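# Row four wooden cubes by size, largest to smallest

## Task

Arrange the four wooden cubes on the table into a single straight line ordered from largest to smallest, with each cube's face flush against the face of its neighbour, and finish with neither arm touching any cube.

## Robot and tools

Robot: two six-joint arms, left_arm and right_arm, each with a two-finger parallel gripper and a wrist camera. There are also two fixed head cameras on a stand behind the arms. Camera names: cam_head_left, cam_head_right, cam_left_wrist, cam_right_wrist, each 896x504 pixels.

Frames: the scene frame has its origin at table-top height, midway between the two arms' nominal bases. +x points out over the table, +z points up, and +y points toward left_arm. These names do not match the sides of the images. The actual bases sit at left_arm (-0.035, +0.345, 0) m and right_arm (-0.048, -0.335, 0) m. Each gripper's fingers point along its own +z axis and close along its own y axis. end_effector_position is the spot between the finger pads, slightly short of the fingertips. Reported positions (metres) and quaternions (wxyz) are given in the scene frame. Every motion offset you send is expressed in that arm's own Hand target axes, not the scene axes.

The 14-number row used by both motion tools:
- Numbers 1 to 7 are left_arm: dx, dy, dz, rx, ry, rz, opening.
- Numbers 8 to 14 are the same seven for right_arm.
- Always send all 14, even if one arm stays put.
- Each value lies in [-1, 1].
- dx..rz are relative offsets from the arm's Hand target as it stood when the action or move began. 1.0 equals 0.6 m of travel or 180 degrees of turn. rx, ry, rz form one rotation vector.
- Offsets accumulate between calls: sending the same offset twice moves the arm twice. All six pose numbers at 0 simply re-request the current Hand target.
- opening is absolute, not an offset. +1 is fully open (pad gap about 87 mm), +0.5 about 69 mm, 0 about 43 mm, -0.5 about 18 mm, -1 closed. A 0 in that slot really commands 0, so to leave a gripper unchanged, repeat its present command.

execute_actions(actions, cameras): actions is a list of actions. Each action is a table of up to 15 rows, one row per 1/30 s step. If a table has fewer than 15 rows, its last row is held to fill out the 15. Every row in an action is measured from that action's starting Hand target, not from the row before. An empty actions list just returns state and images. cameras selects images: a list of names; null, omitted or ["all"] gives all; [] gives none. An unknown name makes the call invalid.

move(target, speed, blend, opening_speed, blocking, cameras): drives each gripper in a straight line toward its offset.
- target is either one 14-number row or a list of up to 15 rows. In a list, every row counts from the same starting Hand targets.
- speed is the path top speed in m/s, from 0.002 to 2.9, default 0.25. Turning is capped at twice that number in rad/s. Give one value overall or one per target.
- blend is a corner-rounding radius in m for intermediate targets. The default is 0.
- opening_speed is how fast the finger command ramps, in units per second on the -1..+1 scale, at least 0.2.
- blocking=false returns after about 0.5 s while the motion continues.
- A move lasts at most 10 s. It does not avoid obstacles or the other arm.
- The result adds a "move:" line with the ending: done, off_target, moving, held or fault. It also lists limits: paced means the pose was clipped; held means steps were withheld.
- An arm the line does not name finished within 10 mm and 2 degrees of its target. Neither done nor off_target tells you about contact.

wait(seconds, cameras): seconds from 0 to 10. Arms keep their last command, and a running move continues.
stop(cameras): brakes a running move. Braking needs room, more after a fast move.
zoom_image(camera, region): region is [x0, y0, x1, y1] in pixels of that camera's latest image, at most 504 wide and 504 high. It only works on a camera present in the newest images.
read_manual(section): returns the URDF licence text; the only section is "licences".
finished_scene(scene): ends the current scene; scene is that scene's integer number. This cannot be reversed, so make sure the row of cubes is complete and both grippers are clear first.

Reading results:
- Hand target is your last commanded pose after clipping. The next offsets start from it.
- Grippers often stop short of or below the Hand target, and may tilt, especially at long reach. Waiting does not fix this. Send a fresh command, or an offset for the gap, and correct tilt.
- Orientation commands are clipped to within 40 degrees of the measured orientation at each step.
- Small moves may fail or drift sideways.
- grip_measured reads on the same -1..+1 scale as opening. To grasp, command about 0.04 below the reading at first contact. Readings can be off by about 1 mm.
- Joint torques include gravity. Joints 1 to 3 wrap at ±28 N m.
- Joint velocities marked within noise mean the arm is at rest.
- MOTOR HOT appears at 75 °C. At 90 °C that arm folds away and is out of use. At 100 °C it collapses. Holding loads, stretching out or pushing against something unreachable all heat the motors.

What to avoid:
- Dropping cubes or releasing them while they still move.
- Fast or hard impacts with the table, fixtures or cubes. Faster moves and targets set deeper past contact press harder.
- Any contact or squeeze between the two arms, including one gripper closing on the other's fingers.
- Strain on the wrist camera cables.
- Paths passing near an arm's own base; route around it.
- Anything falling off the table or being left off it.
- After an arm is blocked, it keeps pushing. Command its target back past where the gripper rests.
- Loose cubes may occasionally get nudged, so re-check their positions before finishing.

Each tool is called as name([rows], argument=value, ...), one row to a line, values as JSON.

## Session

execute_actions(actions=[])

Scene clock: 0.00 s.
left_arm: end_effector_position=(+0.1953, +0.2059, +0.1605) grip_measured=+0.978 end_effector_quat_wxyz=(+0.431, -0.169, +0.859, -0.218) | right_arm: end_effector_position=(+0.2013, -0.2323, +0.2465) grip_measured=+1.000 end_effector_quat_wxyz=(+0.371, +0.075, +0.896, +0.233)
Joint positions: left_arm=[-0.655 0.739 0.624 -0.475 -0.288 -0.85 0.989] | right_arm=[0.156 0.963 1.121 -0.847 -0.242 0.449 1]
Joint velocities: within noise
Joint torques (N m): no reading
Heat: left arm: 41 °C; right arm: 41 °C.
Hand target: left_arm +0.1967, +0.2049, +0.1656; +0.435, -0.169, +0.856, -0.222 | right_arm +0.2033, -0.2321, +0.2532; +0.381, +0.072, +0.891, +0.235
Tool commands: left_gripper/opening=+1.0 right_gripper/opening=+1.0

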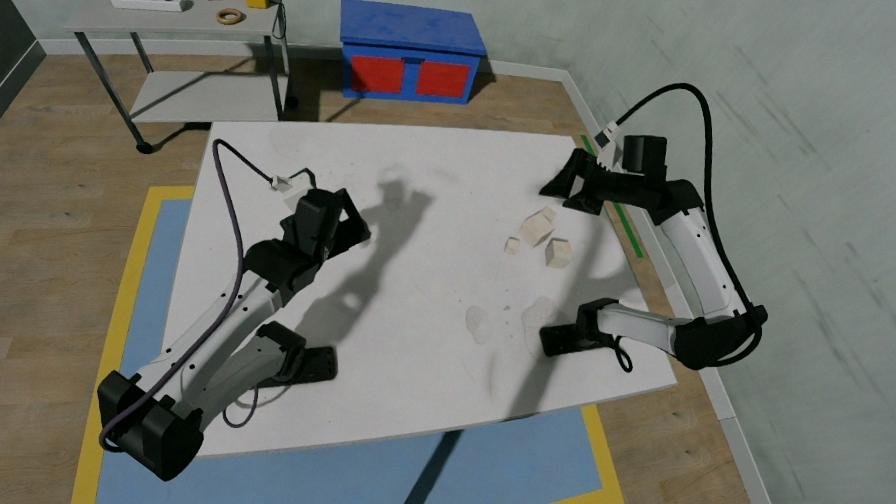

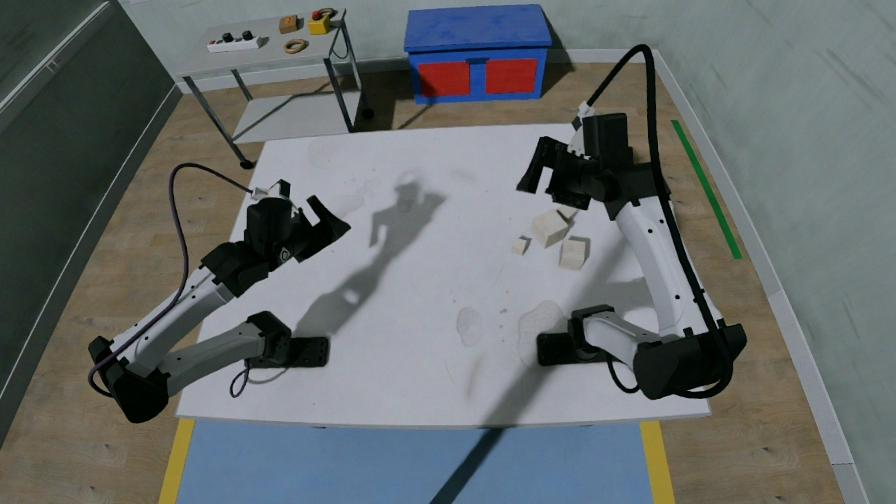

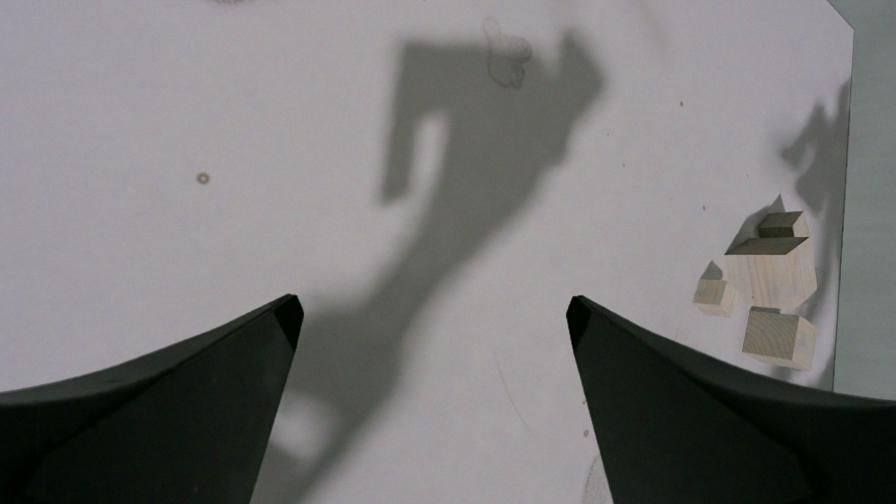

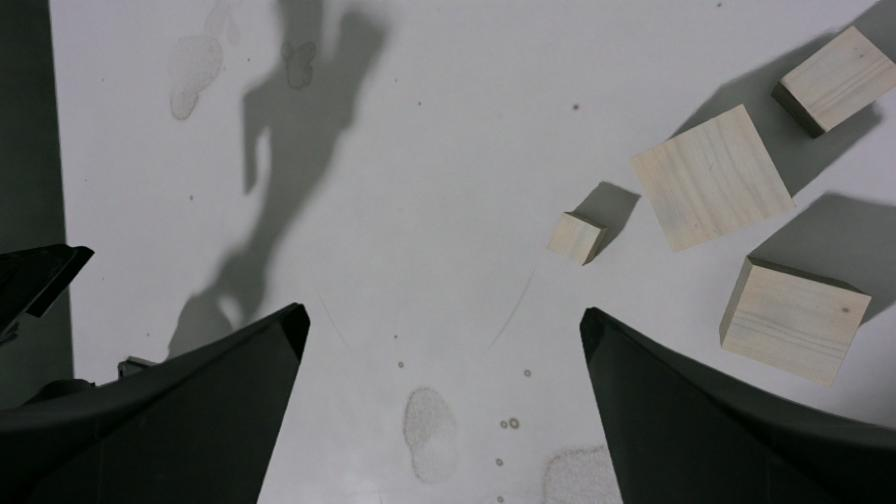

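move(target=[0,0,0,0,0,0,1, -0.041,-0.117,-0.0485,0,0,0,1], cameras=["cam_right_wrist","cam_head_right"])

Scene clock: 79.00 s.
left_arm: end_effector_position=(+0.1953, +0.2059, +0.1605) grip_measured=+0.978 end_effector_quat_wxyz=(+0.431, -0.169, +0.859, -0.218) | right_arm: end_effector_position=(+0.1998, -0.3115, +0.2430) grip_measured=+1.000 end_effector_quat_wxyz=(+0.369, +0.083, +0.896, +0.233)
Joint positions: left_arm=[-0.655 0.739 0.624 -0.475 -0.288 -0.85 0.989] | right_arm=[-0.337 1.016 1.162 -0.992 -0.596 0.09 1]
Joint velocities: within noise
Joint torques (N m): left_arm=[-0.21 -0.47 8.7 1.71 -0.11 0.11] | right_arm=[-0.54 -1.26 8.16 1.34 -0.43 -0.13]
Heat: left arm: 47 °C; right arm: 48 °C.
Hand target: left_arm +0.1967, +0.2049, +0.1656; +0.435, -0.169, +0.856, -0.222 | right_arm +0.2032, -0.3119, +0.2533; +0.381, +0.073, +0.891, +0.235
Off the commanded pose: left_arm 0.005 m, 1 deg | right_arm 0.011 m, 2 deg.
move: off_target (right_arm)
camera_calibration:
cam_right_wrist: T_world_to_cam=[[0.0242854, -0.866863, -0.497955, -0.153153], [-0.995579, -0.0661811, 0.0666564, 0.186949], [-0.0907372, 0.494134, -0.864637, 0.521381], [0, 0, 0, 1]] pos_world=[0.23715, -0.378022, 0.362081]
Images, in order (width x height): cam_head_right 896x504, cam_right_wrist 896x504.

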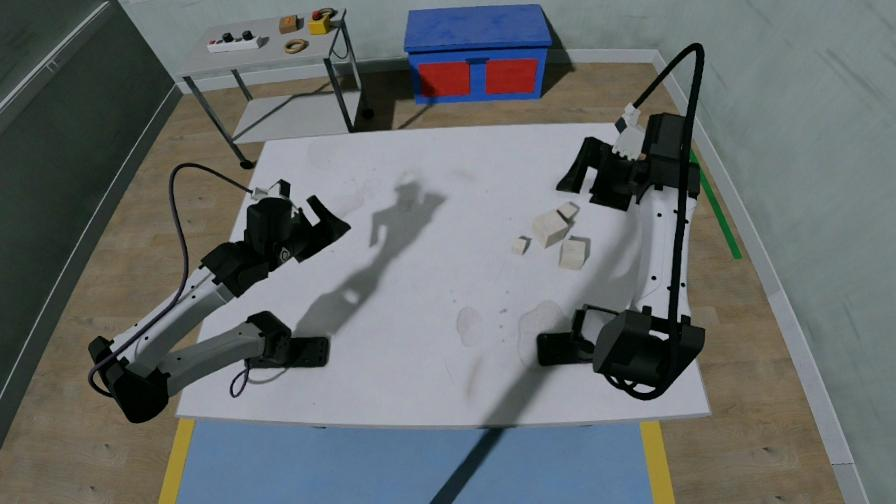

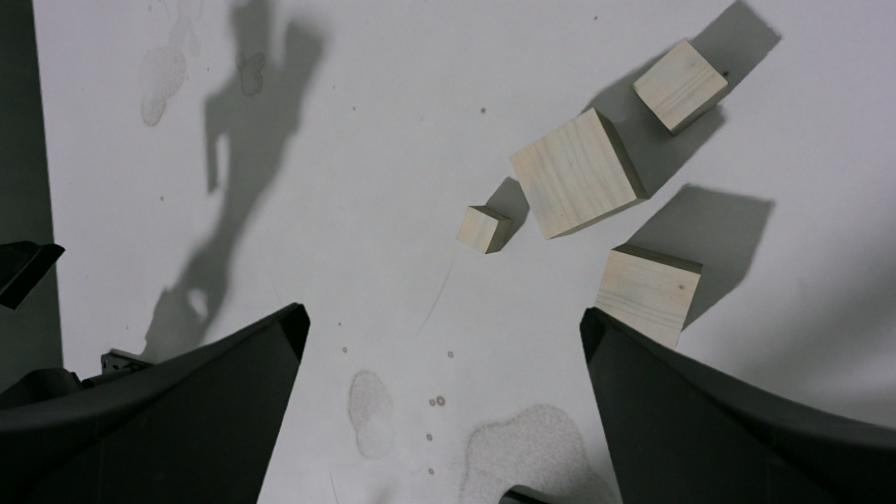

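zoom_image(camera="cam_right_wrist", region=[440, 20, 800, 360])

Scaled by 1.400 from the camera's 896x504 image, which has a finer 1280x720 frame.

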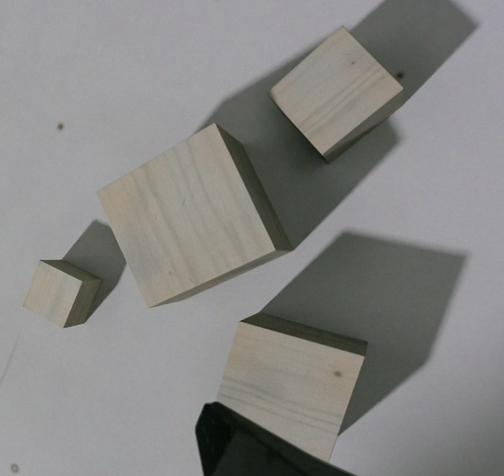

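move(target=[0,0,0,0,0,0,1, 0.0622,-0.0857,0.0127,0.326,0.040,0.477,1], cameras=["cam_right_wrist","cam_head_right"])

Scene clock: 173.00 s.
left_arm: end_effector_position=(+0.1953, +0.2059, +0.1605) grip_measured=+0.978 end_effector_quat_wxyz=(+0.431, -0.169, +0.859, -0.218) | right_arm: end_effector_position=(+0.1870, -0.3418, +0.1998) grip_measured=+1.000 end_effector_quat_wxyz=(+0.026, +0.773, +0.633, +0.028)
Joint positions: left_arm=[-0.655 0.739 0.624 -0.475 -0.288 -0.85 0.989] | right_arm=[-0.227 1.389 1.45 -1.556 -0.012 1.555 1]
Joint velocities: within noise
Joint torques (N m): left_arm=[-0.21 -0.44 8.69 1.69 -0.1 0.11] | right_arm=[-0.49 -3.86 5.24 0.29 0.03 0.13]
Heat: left arm: 49 °C; right arm: 50 °C.
Hand target: left_arm +0.1967, +0.2049, +0.1656; +0.435, -0.169, +0.856, -0.222 | right_arm +0.1852, -0.3429, +0.2004; +0.001, +0.781, +0.625, +0.000
Off the commanded pose: left_arm 0.005 m, 1 deg | right_arm 0.002 m, 5 deg.
joint sent to its limit (right arm) — joint 4 (wrist pitch), lower limit. The joint targets are off in orientation, not in position.
move: off_target (right_arm)
camera_calibration:
cam_right_wrist: T_world_to_cam=[[-0.972602, 0.21293, -0.0933052, 0.274024], [0.0665804, 0.639673, 0.765758, 0.0780675], [0.222738, 0.738566, -0.636324, 0.477245], [0, 0, 0, 1]] pos_world=[0.155018, -0.460763, 0.26947]
Images, in order (width x height): cam_head_right 896x504, cam_right_wrist 896x504.

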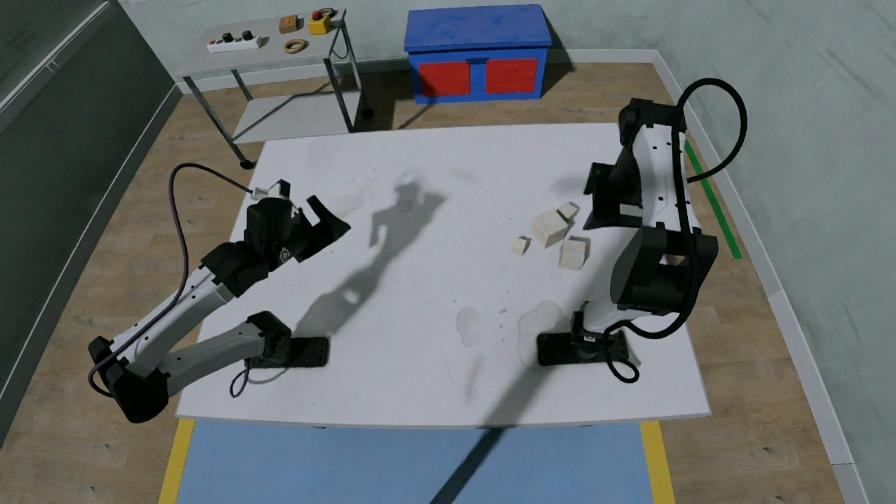

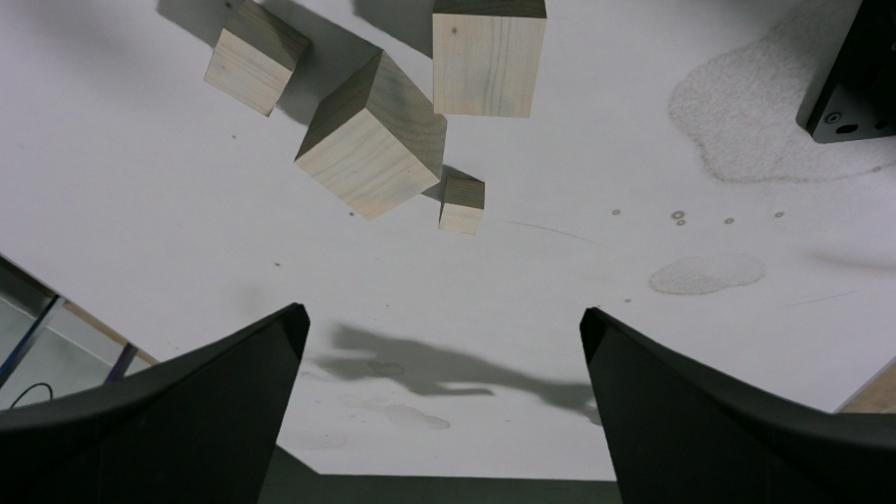

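move(target=[0,0,0,0,0,0,1, -0.004,-0.0025,0.142,0,0,0,0.5], cameras=["cam_right_wrist","cam_head_right"])

Scene clock: 204.23 s.
left_arm: end_effector_position=(+0.1953, +0.2059, +0.1605) grip_measured=+0.978 end_effector_quat_wxyz=(+0.431, -0.169, +0.859, -0.218) | right_arm: end_effector_position=(+0.1824, -0.3413, +0.1193) grip_measured=+0.500 end_effector_quat_wxyz=(-0.002, +0.775, +0.632, +0.006)
Joint positions: left_arm=[-0.655 0.739 0.624 -0.475 -0.288 -0.85 0.989] | right_arm=[-0.229 1.395 1.135 -1.306 -0.012 1.556 0.75]
Joint velocities: within noise
Joint torques (N m): left_arm=[-0.2 -0.47 8.69 1.7 -0.09 0.11] | right_arm=[-0.53 -3.63 4.6 0.39 0.13 0.12]
Heat: left arm: 50 °C; right arm: 47 °C.
Hand target: left_arm +0.1967, +0.2049, +0.1656; +0.435, -0.169, +0.856, -0.222 | right_arm +0.1833, -0.3450, +0.1151; +0.001, +0.781, +0.625, +0.000
Off the commanded pose: left_arm 0.005 m, 1 deg | right_arm 0.006 m, 1 deg.
move: done
camera_calibration:
cam_right_wrist: T_world_to_cam=[[-0.975972, 0.216851, -0.0213257, 0.255193], [0.12261, 0.627445, 0.768947, 0.124859], [0.180128, 0.747856, -0.638957, 0.437852], [0, 0, 0, 1]] pos_world=[0.154883, -0.461131, 0.189201]
Images, in order (width x height): cam_head_right 896x504, cam_right_wrist 896x504.

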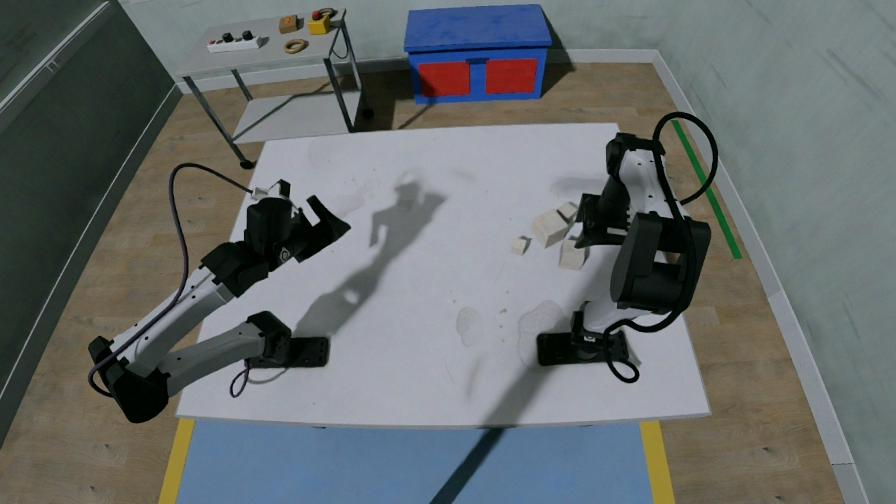

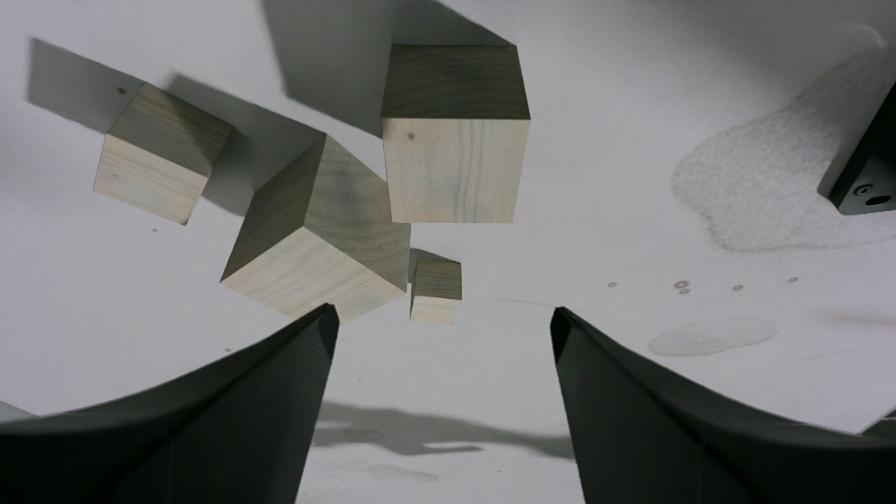

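move(target=[0,0,0,0,0,0,1, -0.003,-0.0024,0.145,0,0,0,0.5], speed=0.1, cameras=["cam_right_wrist","cam_head_right"])

zoom_image(camera="cam_head_right", region=[480, 170, 680, 320])

Scene clock: 238.40 s.
left_arm: end_effector_position=(+0.1953, +0.2059, +0.1605) grip_measured=+0.978 end_effector_quat_wxyz=(+0.431, -0.169, +0.859, -0.218) | right_arm: end_effector_position=(+0.1820, -0.3430, +0.0324) grip_measured=+0.500 end_effector_quat_wxyz=(-0.002, +0.778, +0.629, +0.006)
Joint positions: left_arm=[-0.655 0.739 0.624 -0.475 -0.288 -0.85 0.989] | right_arm=[-0.237 1.464 0.84 -0.942 -0.012 1.556 0.75]
Joint velocities: within noise
Joint torques (N m): left_arm=[-0.17 -0.46 8.69 1.7 -0.09 0.11] | right_arm=[-0.57 -3.78 4.42 0.43 0.12 0.06]
Heat: left arm: 50 °C; right arm: 45 °C.
Hand target: left_arm +0.1967, +0.2049, +0.1656; +0.435, -0.169, +0.856, -0.222 | right_arm +0.1816, -0.3465, +0.0282; +0.001, +0.781, +0.625, +0.000
Off the commanded pose: left_arm 0.005 m, 1 deg | right_arm 0.006 m, 1 deg.
move: done
camera_calibration:
cam_right_wrist: T_world_to_cam=[[-0.974278, 0.224302, -0.0217145, 0.25572], [0.127105, 0.626536, 0.768958, 0.191654], [0.186084, 0.746419, -0.63893, 0.382079], [0, 0, 0, 1]] pos_world=[0.153684, -0.462628, 0.102301]
Images, in order (width x height): cam_head_right 896x504, cam_right_wrist 896x504.

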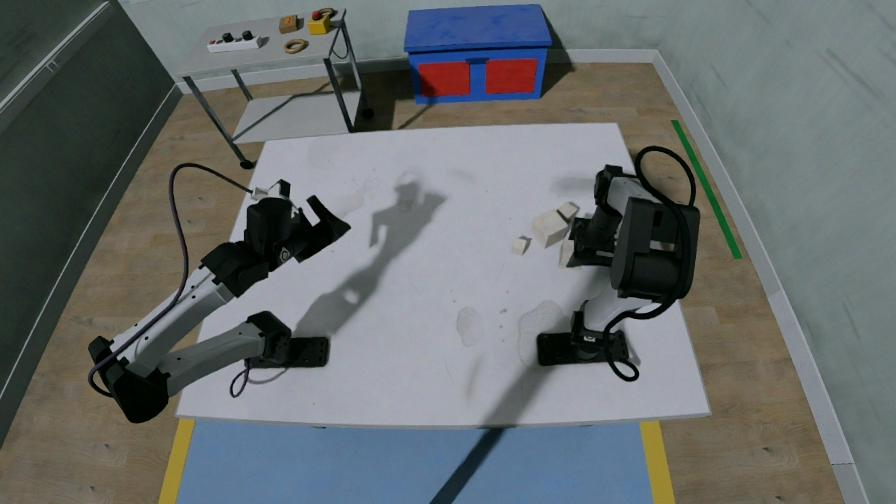

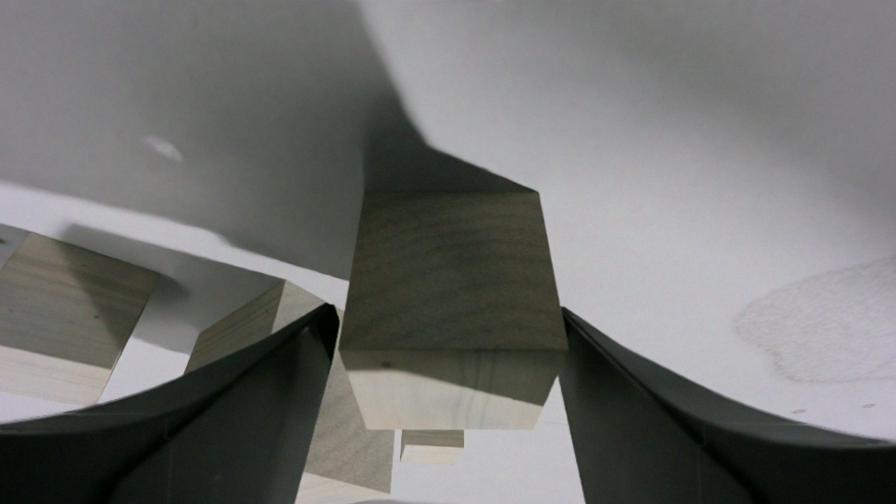

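Scaled by 2.520 from the camera's 896x504 image, which has a finer 1280x720 frame.

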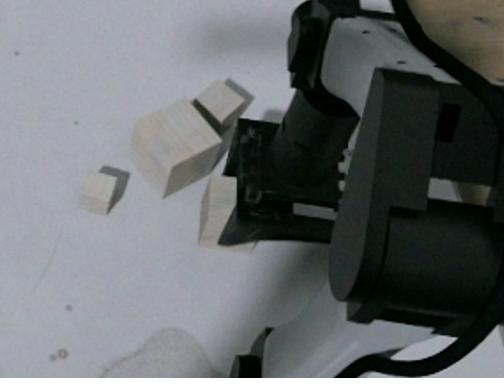

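move(target=[0,0,0,0,0,0,1, 0,0,0,0,0,0,0.1], opening_speed=0.4, cameras=["cam_right_wrist"])

Scene clock: 250.30 s.
left_arm: end_effector_position=(+0.1953, +0.2059, +0.1605) grip_measured=+0.978 end_effector_quat_wxyz=(+0.431, -0.169, +0.859, -0.218) | right_arm: end_effector_position=(+0.1822, -0.3430, +0.0324) grip_measured=+0.168 end_effector_quat_wxyz=(-0.001, +0.778, +0.629, +0.006)
Joint positions: left_arm=[-0.655 0.739 0.624 -0.475 -0.288 -0.85 0.989] | right_arm=[-0.237 1.464 0.84 -0.941 -0.012 1.556 0.584]
Joint velocities: within noise
Joint torques (N m): left_arm=[-0.24 -0.44 8.69 1.7 -0.11 0.1] | right_arm=[-0.54 -3.71 4.36 0.37 0.13 0.06]
Heat: left arm: 50 °C; right arm: 45 °C.
Hand target: left_arm +0.1967, +0.2049, +0.1656; +0.435, -0.169, +0.856, -0.222 | right_arm +0.1816, -0.3465, +0.0282; +0.001, +0.781, +0.625, +0.000
Off the commanded pose: left_arm 0.005 m, 1 deg | right_arm 0.006 m, 1 deg.
move: done
camera_calibration:
cam_right_wrist: T_world_to_cam=[[-0.97428, 0.224218, -0.0224612, 0.255857], [0.126495, 0.626678, 0.768943, 0.191803], [0.186487, 0.746325, -0.638922, 0.381954], [0, 0, 0, 1]] pos_world=[0.153785, -0.462628, 0.1023]
Images, in order (width x height): cam_right_wrist 896x504.

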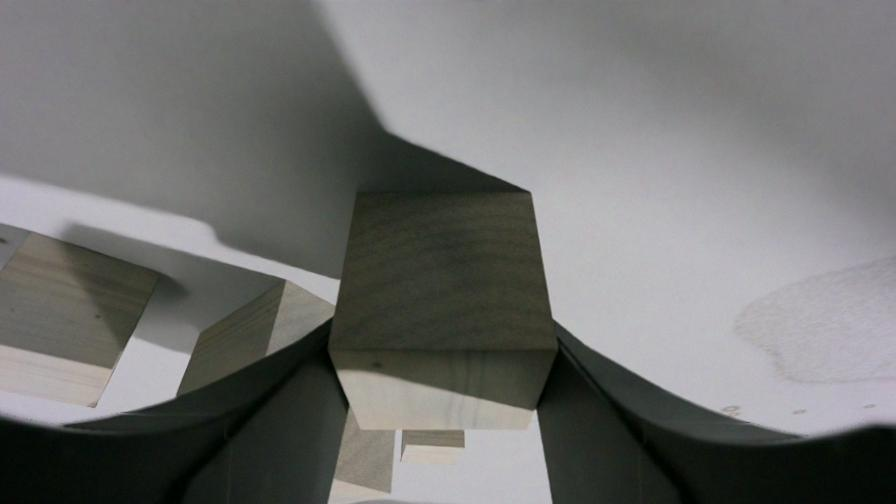

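move([
  [0,0,0,0,0,0,1, 0,0,-0.1863,0,0,0,0.1],
  [0,0,0,0,0,0,1, 0.1856,0.2025,-0.1863,0,0,-0.7206,0.1],
], blend=0.02, speed=0.25, cameras=["cam_right_wrist","cam_head_right"])

Scene clock: 275.57 s.
left_arm: end_effector_position=(+0.1953, +0.2059, +0.1605) grip_measured=+0.978 end_effector_quat_wxyz=(+0.431, -0.169, +0.859, -0.218) | right_arm: end_effector_position=(+0.3203, -0.2643, +0.1377) grip_measured=+0.169 end_effector_quat_wxyz=(+0.000, -0.228, +0.974, +0.005)
Joint positions: left_arm=[-0.655 0.739 0.624 -0.475 -0.288 -0.85 0.989] | right_arm=[0.201 2.175 2.16 -1.557 -0.01 -0.248 0.584]
Joint velocities: within noise
Joint torques (N m): left_arm=[-0.21 -0.46 8.7 1.69 -0.1 0.11] | right_arm=[0.38 -9.4 7.46 0.26 0.06 -0.08]
Heat: left arm: 51 °C; right arm: 45 °C.
Hand target: left_arm +0.1967, +0.2049, +0.1656; +0.435, -0.169, +0.856, -0.222 | right_arm +0.3243, -0.2644, +0.1399; +0.000, -0.234, +0.972, -0.001
Off the commanded pose: left_arm 0.005 m, 1 deg | right_arm 0.005 m, 1 deg.
joint sent to its limit (right arm) — joint 4 (wrist pitch), lower limit. The joint targets still meet the commanded pose.
move: done
camera_calibration:
cam_right_wrist: T_world_to_cam=[[0.429704, -0.90258, -0.026512, -0.371904], [-0.577636, -0.297334, 0.760217, 0.0266365], [-0.694039, -0.311354, -0.649129, 0.368663], [0, 0, 0, 1]] pos_world=[0.431062, -0.212968, 0.2092]
Images, in order (width x height): cam_head_right 896x504, cam_right_wrist 896x504.

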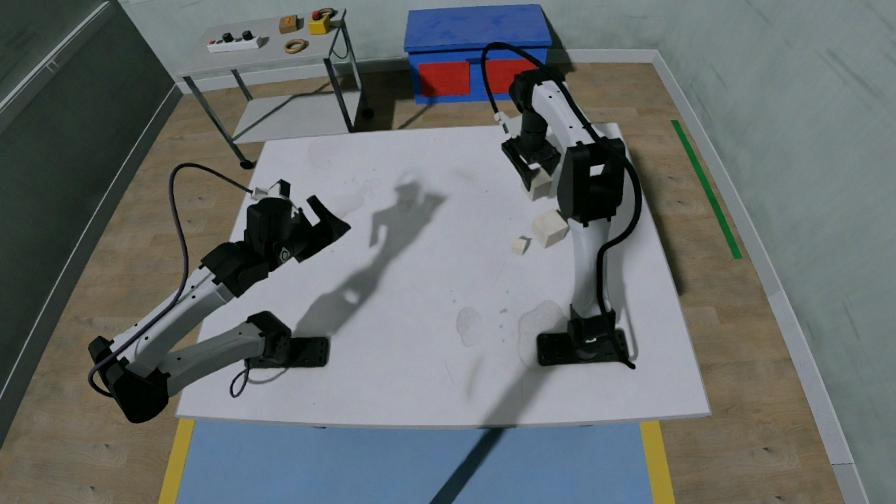

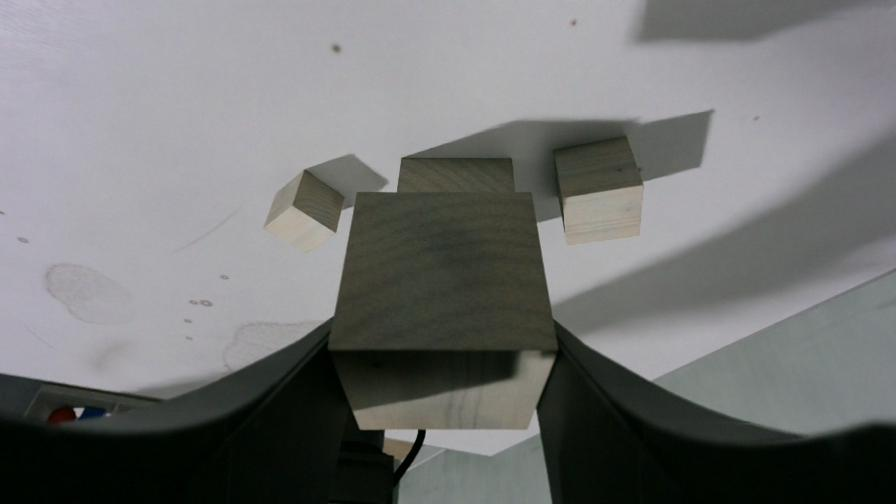

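move(target=[0,0,0,0,0,0,1, 0,-0.005,0.1333,0,0,0,0.1], speed=0.15, cameras=["cam_right_wrist"])

zoom_image(camera="cam_right_wrist", region=[280, 100, 640, 460])

Scene clock: 292.03 s.
left_arm: end_effector_position=(+0.1953, +0.2059, +0.1605) grip_measured=+0.978 end_effector_quat_wxyz=(+0.431, -0.169, +0.859, -0.218) | right_arm: end_effector_position=(+0.3233, -0.2641, +0.0604) grip_measured=+0.169 end_effector_quat_wxyz=(-0.005, -0.231, +0.973, +0.005)
Joint positions: left_arm=[-0.655 0.739 0.624 -0.475 -0.288 -0.85 0.989] | right_arm=[0.201 2.175 1.85 -1.257 -0.009 -0.255 0.584]
Joint velocities: within noise
Joint torques (N m): left_arm=[-0.24 -0.49 8.66 1.7 -0.09 0.1] | right_arm=[-0.25 -11 4.75 0.44 0.06 -0.08]
Heat: left arm: 51 °C; right arm: 47 °C.
Hand target: left_arm +0.1967, +0.2049, +0.1656; +0.435, -0.169, +0.856, -0.222 | right_arm +0.3258, -0.2672, +0.0599; +0.000, -0.234, +0.972, -0.001
Off the commanded pose: left_arm 0.005 m, 1 deg | right_arm 0.004 m, 1 deg.
move: done
camera_calibration:
cam_right_wrist: T_world_to_cam=[[0.435991, -0.899496, -0.028629, -0.376028], [-0.567593, -0.299524, 0.766892, 0.0829764], [-0.698391, -0.318108, -0.641138, 0.319739], [0, 0, 0, 1]] pos_world=[0.434345, -0.211671, 0.130598]
Images, in order (width x height): cam_right_wrist 896x504.

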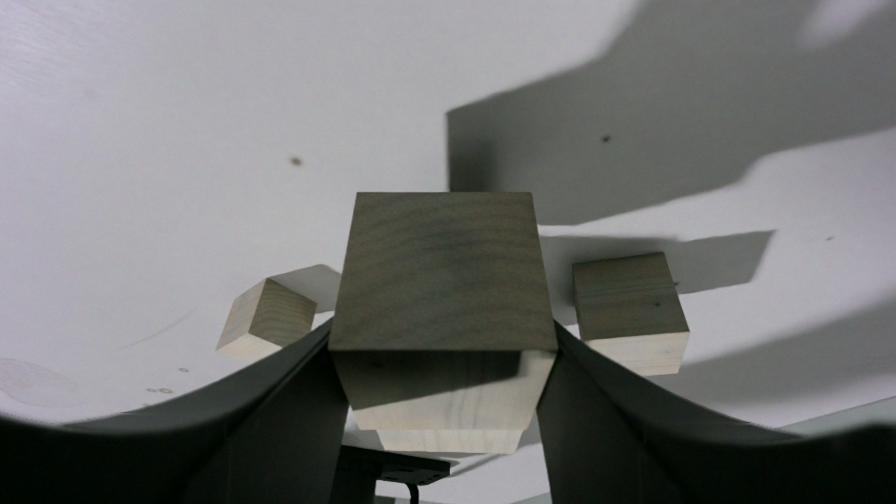

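Scaled by 1.400 from the camera's 896x504 image, which has a finer 1280x720 frame.

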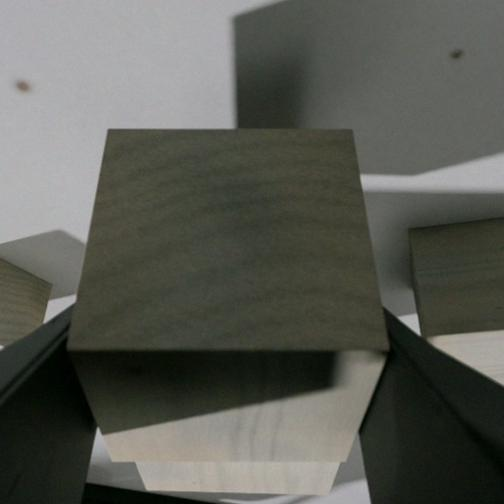

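zoom_image(camera="cam_right_wrist", region=[360, 400, 550, 504])

zoom_image(camera="cam_right_wrist", region=[340, 170, 560, 260])

Scaled by 2.653 from the camera's 896x504 image, which has a finer 1280x720 frame.

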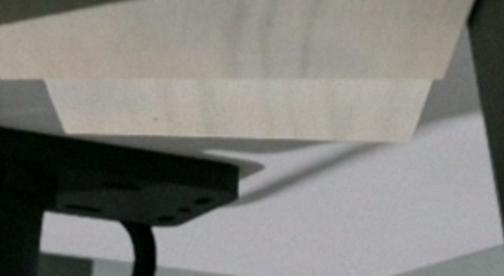

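Scaled by 2.291 from the camera's 896x504 image, which has a finer 1280x720 frame.

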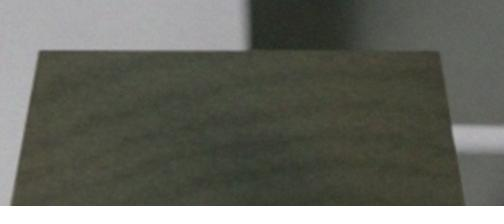

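move(target=[0,0,0,0,0,0,1, 0,-0.006,0.039,0,0,0,0.1], speed=0.1, cameras=["cam_right_wrist","cam_head_right","cam_left_wrist"])

zoom_image(camera="cam_head_right", region=[480, 130, 640, 270])

zoom_image(camera="cam_left_wrist", region=[640, 140, 896, 400])

zoom_image(camera="cam_right_wrist", region=[280, 100, 640, 460])

Scene clock: 362.10 s.
left_arm: end_effector_position=(+0.1953, +0.2059, +0.1605) grip_measured=+0.978 end_effector_quat_wxyz=(+0.431, -0.169, +0.859, -0.218) | right_arm: end_effector_position=(+0.3255, -0.2663, +0.0427) grip_measured=+0.169 end_effector_quat_wxyz=(+0.002, -0.232, +0.973, +0.005)
Joint positions: left_arm=[-0.655 0.739 0.624 -0.475 -0.288 -0.85 0.989] | right_arm=[0.195 2.175 1.782 -1.174 -0.009 -0.264 0.584]
Joint velocities: within noise
Joint torques (N m): left_arm=[-0.2 -0.49 8.65 1.7 -0.09 0.11] | right_arm=[-0.5 -9.63 4.71 0.47 0.04 -0.07]
Heat: left arm: 51 °C; right arm: 54 °C.
Hand target: left_arm +0.1967, +0.2049, +0.1656; +0.435, -0.169, +0.856, -0.222 | right_arm +0.3275, -0.2704, +0.0365; +0.000, -0.234, +0.972, -0.001
Off the commanded pose: left_arm 0.005 m, 1 deg | right_arm 0.008 m, 1 deg.
move: done
camera_calibration:
cam_right_wrist: T_world_to_cam=[[0.438406, -0.898427, -0.0250764, -0.380135], [-0.578065, -0.303224, 0.757559, 0.0999323], [-0.688215, -0.317623, -0.652285, 0.306521], [0, 0, 0, 1]] pos_world=[0.435373, -0.213864, 0.114702]
Images, in order (width x height): cam_head_right 896x504, cam_left_wrist 896x504, cam_right_wrist 896x504.

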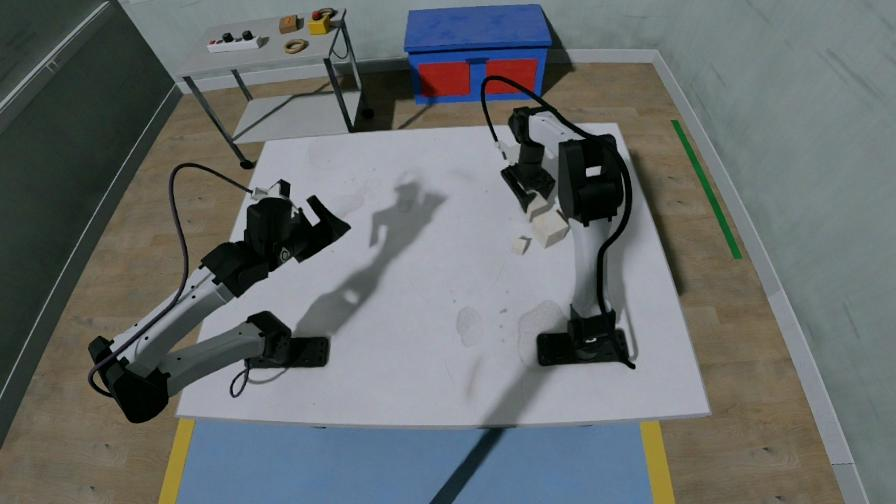

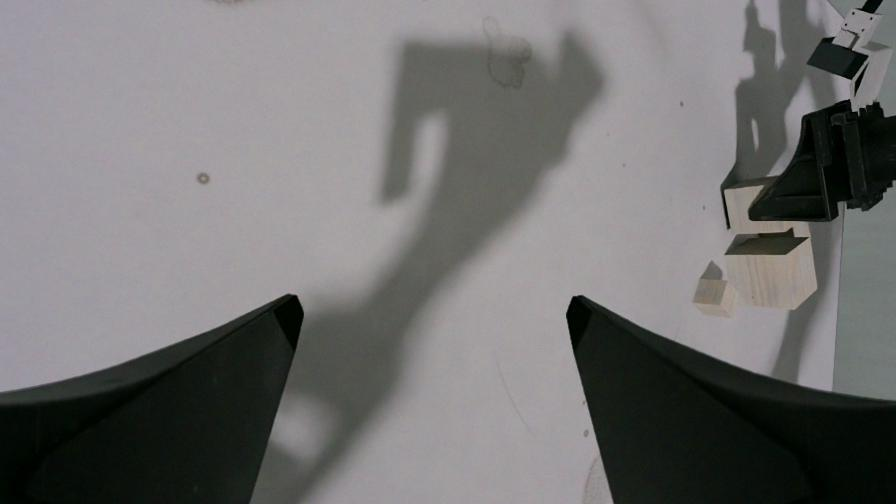

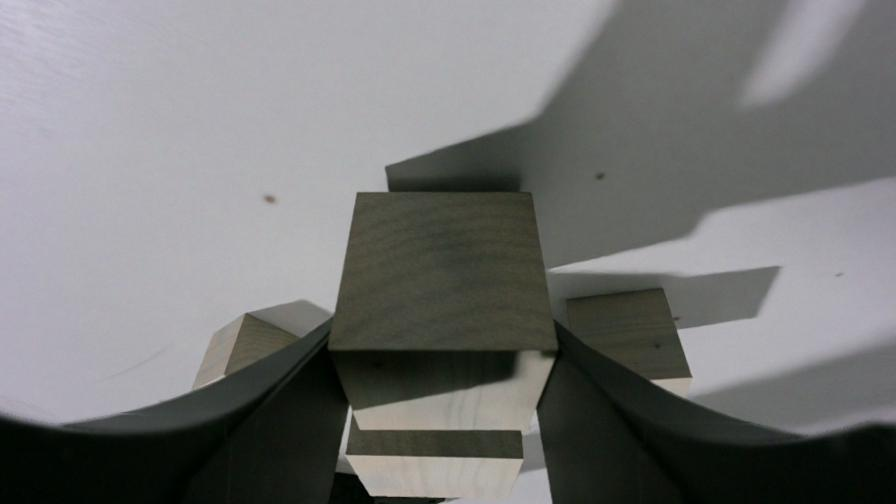

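Scaled by 3.150 from the camera's 896x504 image, which has a finer 1280x720 frame.

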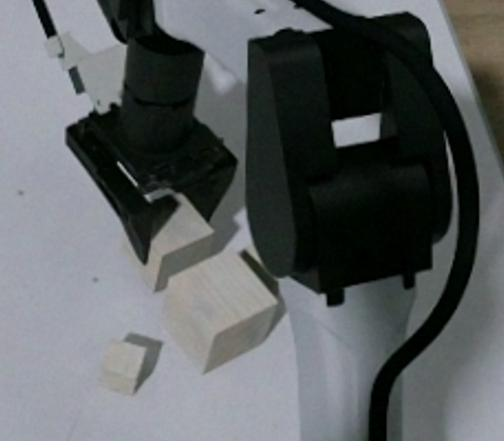

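Scaled by 1.938 from the camera's 896x504 image, which has a finer 1280x720 frame.

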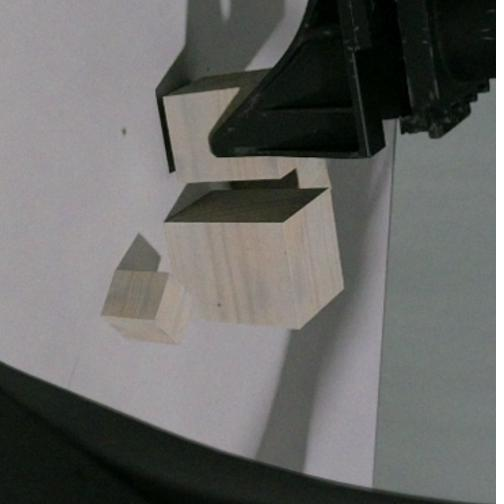

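Scaled by 1.400 from the camera's 896x504 image, which has a finer 1280x720 frame.

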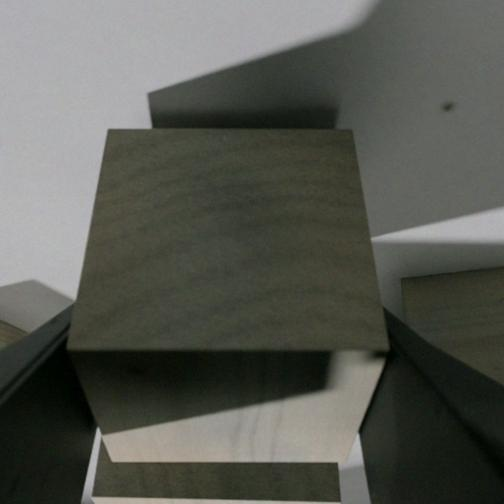

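zoom_image(camera="cam_right_wrist", region=[320, 404, 560, 504])

Scaled by 2.100 from the camera's 896x504 image, which has a finer 1280x720 frame.

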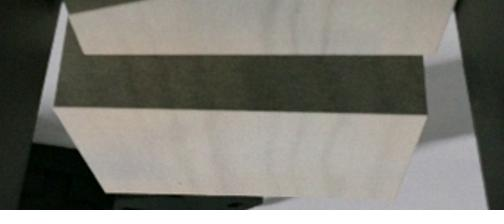

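move(target=[0,0,0,0,0,0,1, 0,0.0083,0.014,0,0,-0.0083,0.1], speed=0.1, cameras=["cam_right_wrist"])

zoom_image(camera="cam_right_wrist", region=[320, 404, 560, 504])

Scene clock: 405.37 s.
left_arm: end_effector_position=(+0.1953, +0.2059, +0.1605) grip_measured=+0.978 end_effector_quat_wxyz=(+0.431, -0.169, +0.859, -0.218) | right_arm: end_effector_position=(+0.3230, -0.2672, +0.0360) grip_measured=+0.169 end_effector_quat_wxyz=(-0.001, -0.239, +0.971, +0.002)
Joint positions: left_arm=[-0.655 0.739 0.624 -0.475 -0.288 -0.85 0.989] | right_arm=[0.197 2.175 1.754 -1.153 -0.005 -0.274 0.584]
Joint velocities: within noise
Joint torques (N m): left_arm=[-0.2 -0.44 8.68 1.69 -0.1 0.1] | right_arm=[0.61 -9.57 4.21 0.57 0.02 -0.07]
Heat: left arm: 52 °C; right arm: 55 °C.
Hand target: left_arm +0.1967, +0.2049, +0.1656; +0.435, -0.169, +0.856, -0.222 | right_arm +0.3252, -0.2660, +0.0281; +0.000, -0.247, +0.969, -0.001
Off the commanded pose: left_arm 0.005 m, 1 deg | right_arm 0.008 m, 1 deg.
move: done
camera_calibration:
cam_right_wrist: T_world_to_cam=[[0.449902, -0.892799, -0.0222978, -0.382365], [-0.57003, -0.306292, 0.762398, 0.0996914], [-0.687498, -0.330294, -0.646724, 0.296312], [0, 0, 0, 1]] pos_world=[0.432568, -0.21297, 0.107102]
Images, in order (width x height): cam_right_wrist 896x504.

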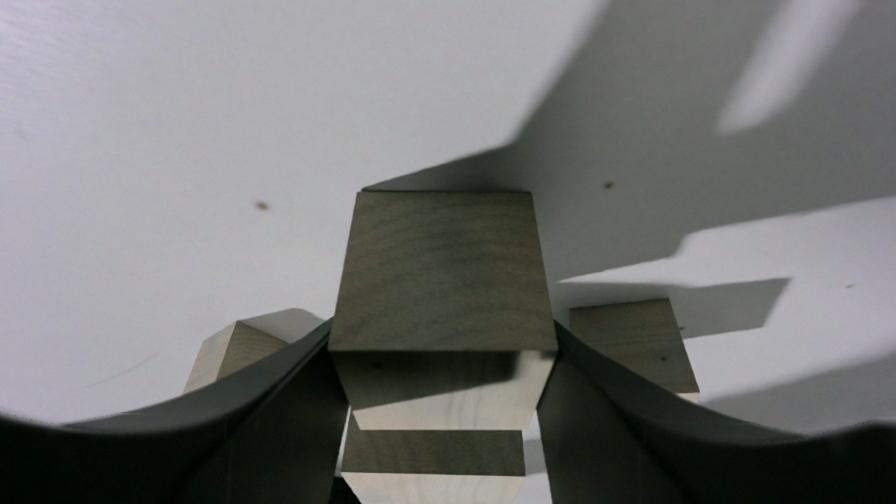

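Scaled by 2.100 from the camera's 896x504 image, which has a finer 1280x720 frame.

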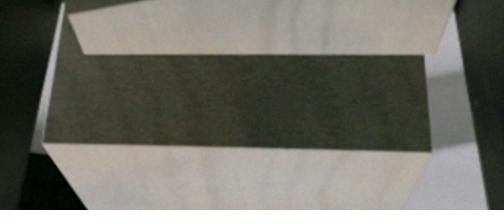

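move(target=[0,0,0,0,0,0,1, 0,0.008,0.003,0,0,0,0.1], speed=0.1, cameras=["cam_right_wrist"])

zoom_image(camera="cam_right_wrist", region=[320, 404, 560, 504])

Scene clock: 413.70 s.
left_arm: end_effector_position=(+0.1953, +0.2059, +0.1605) grip_measured=+0.978 end_effector_quat_wxyz=(+0.431, -0.169, +0.859, -0.218) | right_arm: end_effector_position=(+0.3224, -0.2668, +0.0351) grip_measured=+0.169 end_effector_quat_wxyz=(-0.002, -0.243, +0.970, -0.006)
Joint positions: left_arm=[-0.655 0.739 0.624 -0.475 -0.288 -0.85 0.989] | right_arm=[0.207 2.175 1.749 -1.149 0.013 -0.274 0.584]
Joint velocities: within noise
Joint torques (N m): left_arm=[-0.23 -0.5 8.68 1.7 -0.1 0.1] | right_arm=[0.77 -9.85 3.62 0.63 -0.18 0.03]
Heat: left arm: 52 °C; right arm: 55 °C.
Hand target: left_arm +0.1967, +0.2049, +0.1656; +0.435, -0.169, +0.856, -0.222 | right_arm +0.3229, -0.2616, +0.0263; +0.000, -0.247, +0.969, -0.001
Off the commanded pose: left_arm 0.005 m, 1 deg | right_arm 0.010 m, 1 deg.
move: done
camera_calibration:
cam_right_wrist: T_world_to_cam=[[0.458505, -0.888673, -0.00570165, -0.384028], [-0.568793, -0.298382, 0.766448, 0.10169], [-0.682823, -0.348177, -0.642281, 0.28903], [0, 0, 0, 1]] pos_world=[0.431276, -0.2103, 0.105509]
Images, in order (width x height): cam_right_wrist 896x504.

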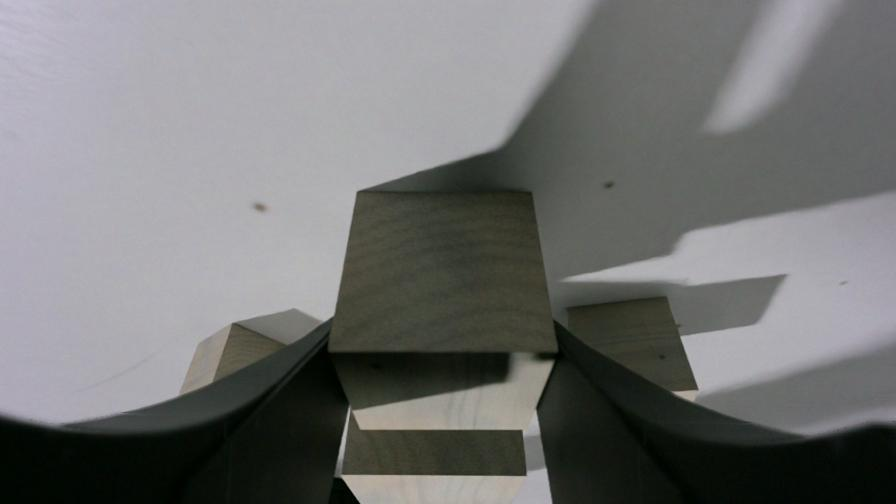

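Scaled by 2.100 from the camera's 896x504 image, which has a finer 1280x720 frame.

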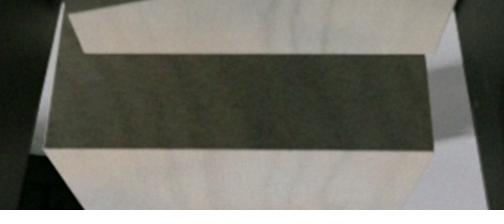

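move(target=[0,0,0,0,0,0,1, 0,0.008,-0.0117,0,0,0,0.1], speed=0.1, cameras=["cam_right_wrist"])

zoom_image(camera="cam_right_wrist", region=[320, 404, 560, 504])

Scene clock: 422.80 s.
left_arm: end_effector_position=(+0.1953, +0.2059, +0.1605) grip_measured=+0.978 end_effector_quat_wxyz=(+0.431, -0.169, +0.859, -0.218) | right_arm: end_effector_position=(+0.3222, -0.2658, +0.0352) grip_measured=+0.169 end_effector_quat_wxyz=(-0.002, -0.246, +0.969, -0.010)
Joint positions: left_arm=[-0.655 0.739 0.624 -0.475 -0.288 -0.85 0.989] | right_arm=[0.212 2.175 1.749 -1.149 0.019 -0.274 0.584]
Joint velocities: within noise
Joint torques (N m): left_arm=[-0.21 -0.51 8.72 1.7 -0.1 0.11] | right_arm=[1.21 -10.65 4.55 0.44 -0.23 0.12]
Heat: left arm: 52 °C; right arm: 55 °C.
Hand target: left_arm +0.1967, +0.2049, +0.1656; +0.435, -0.169, +0.856, -0.222 | right_arm +0.3206, -0.2575, +0.0333; +0.000, -0.247, +0.969, -0.001
Off the commanded pose: left_arm 0.005 m, 1 deg | right_arm 0.009 m, 1 deg.
move: done
camera_calibration:
cam_right_wrist: T_world_to_cam=[[0.463564, -0.886063, 0.000575198, -0.384195], [-0.568222, -0.29678, 0.767493, 0.102103], [-0.679877, -0.356109, -0.641057, 0.286176], [0, 0, 0, 1]] pos_world=[0.430681, -0.208209, 0.105313]
Images, in order (width x height): cam_right_wrist 896x504.

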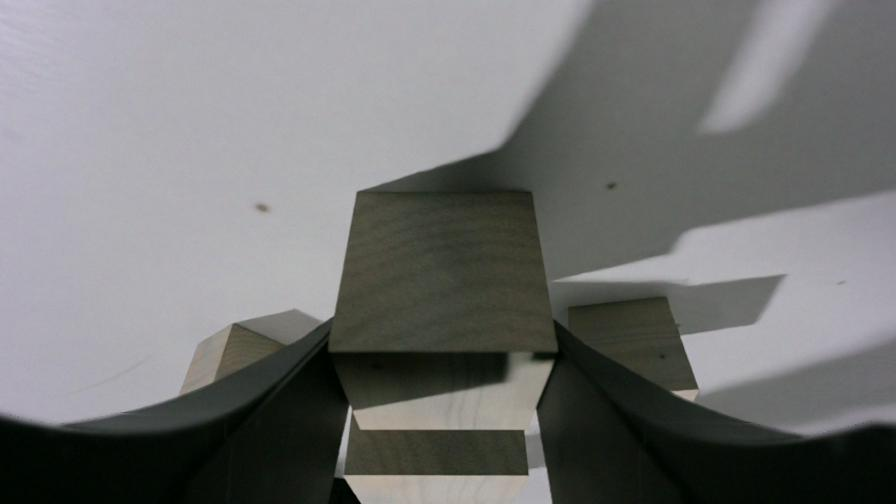

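Scaled by 2.100 from the camera's 896x504 image, which has a finer 1280x720 frame.

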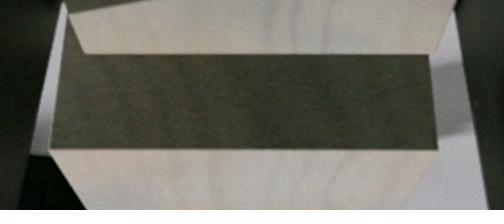

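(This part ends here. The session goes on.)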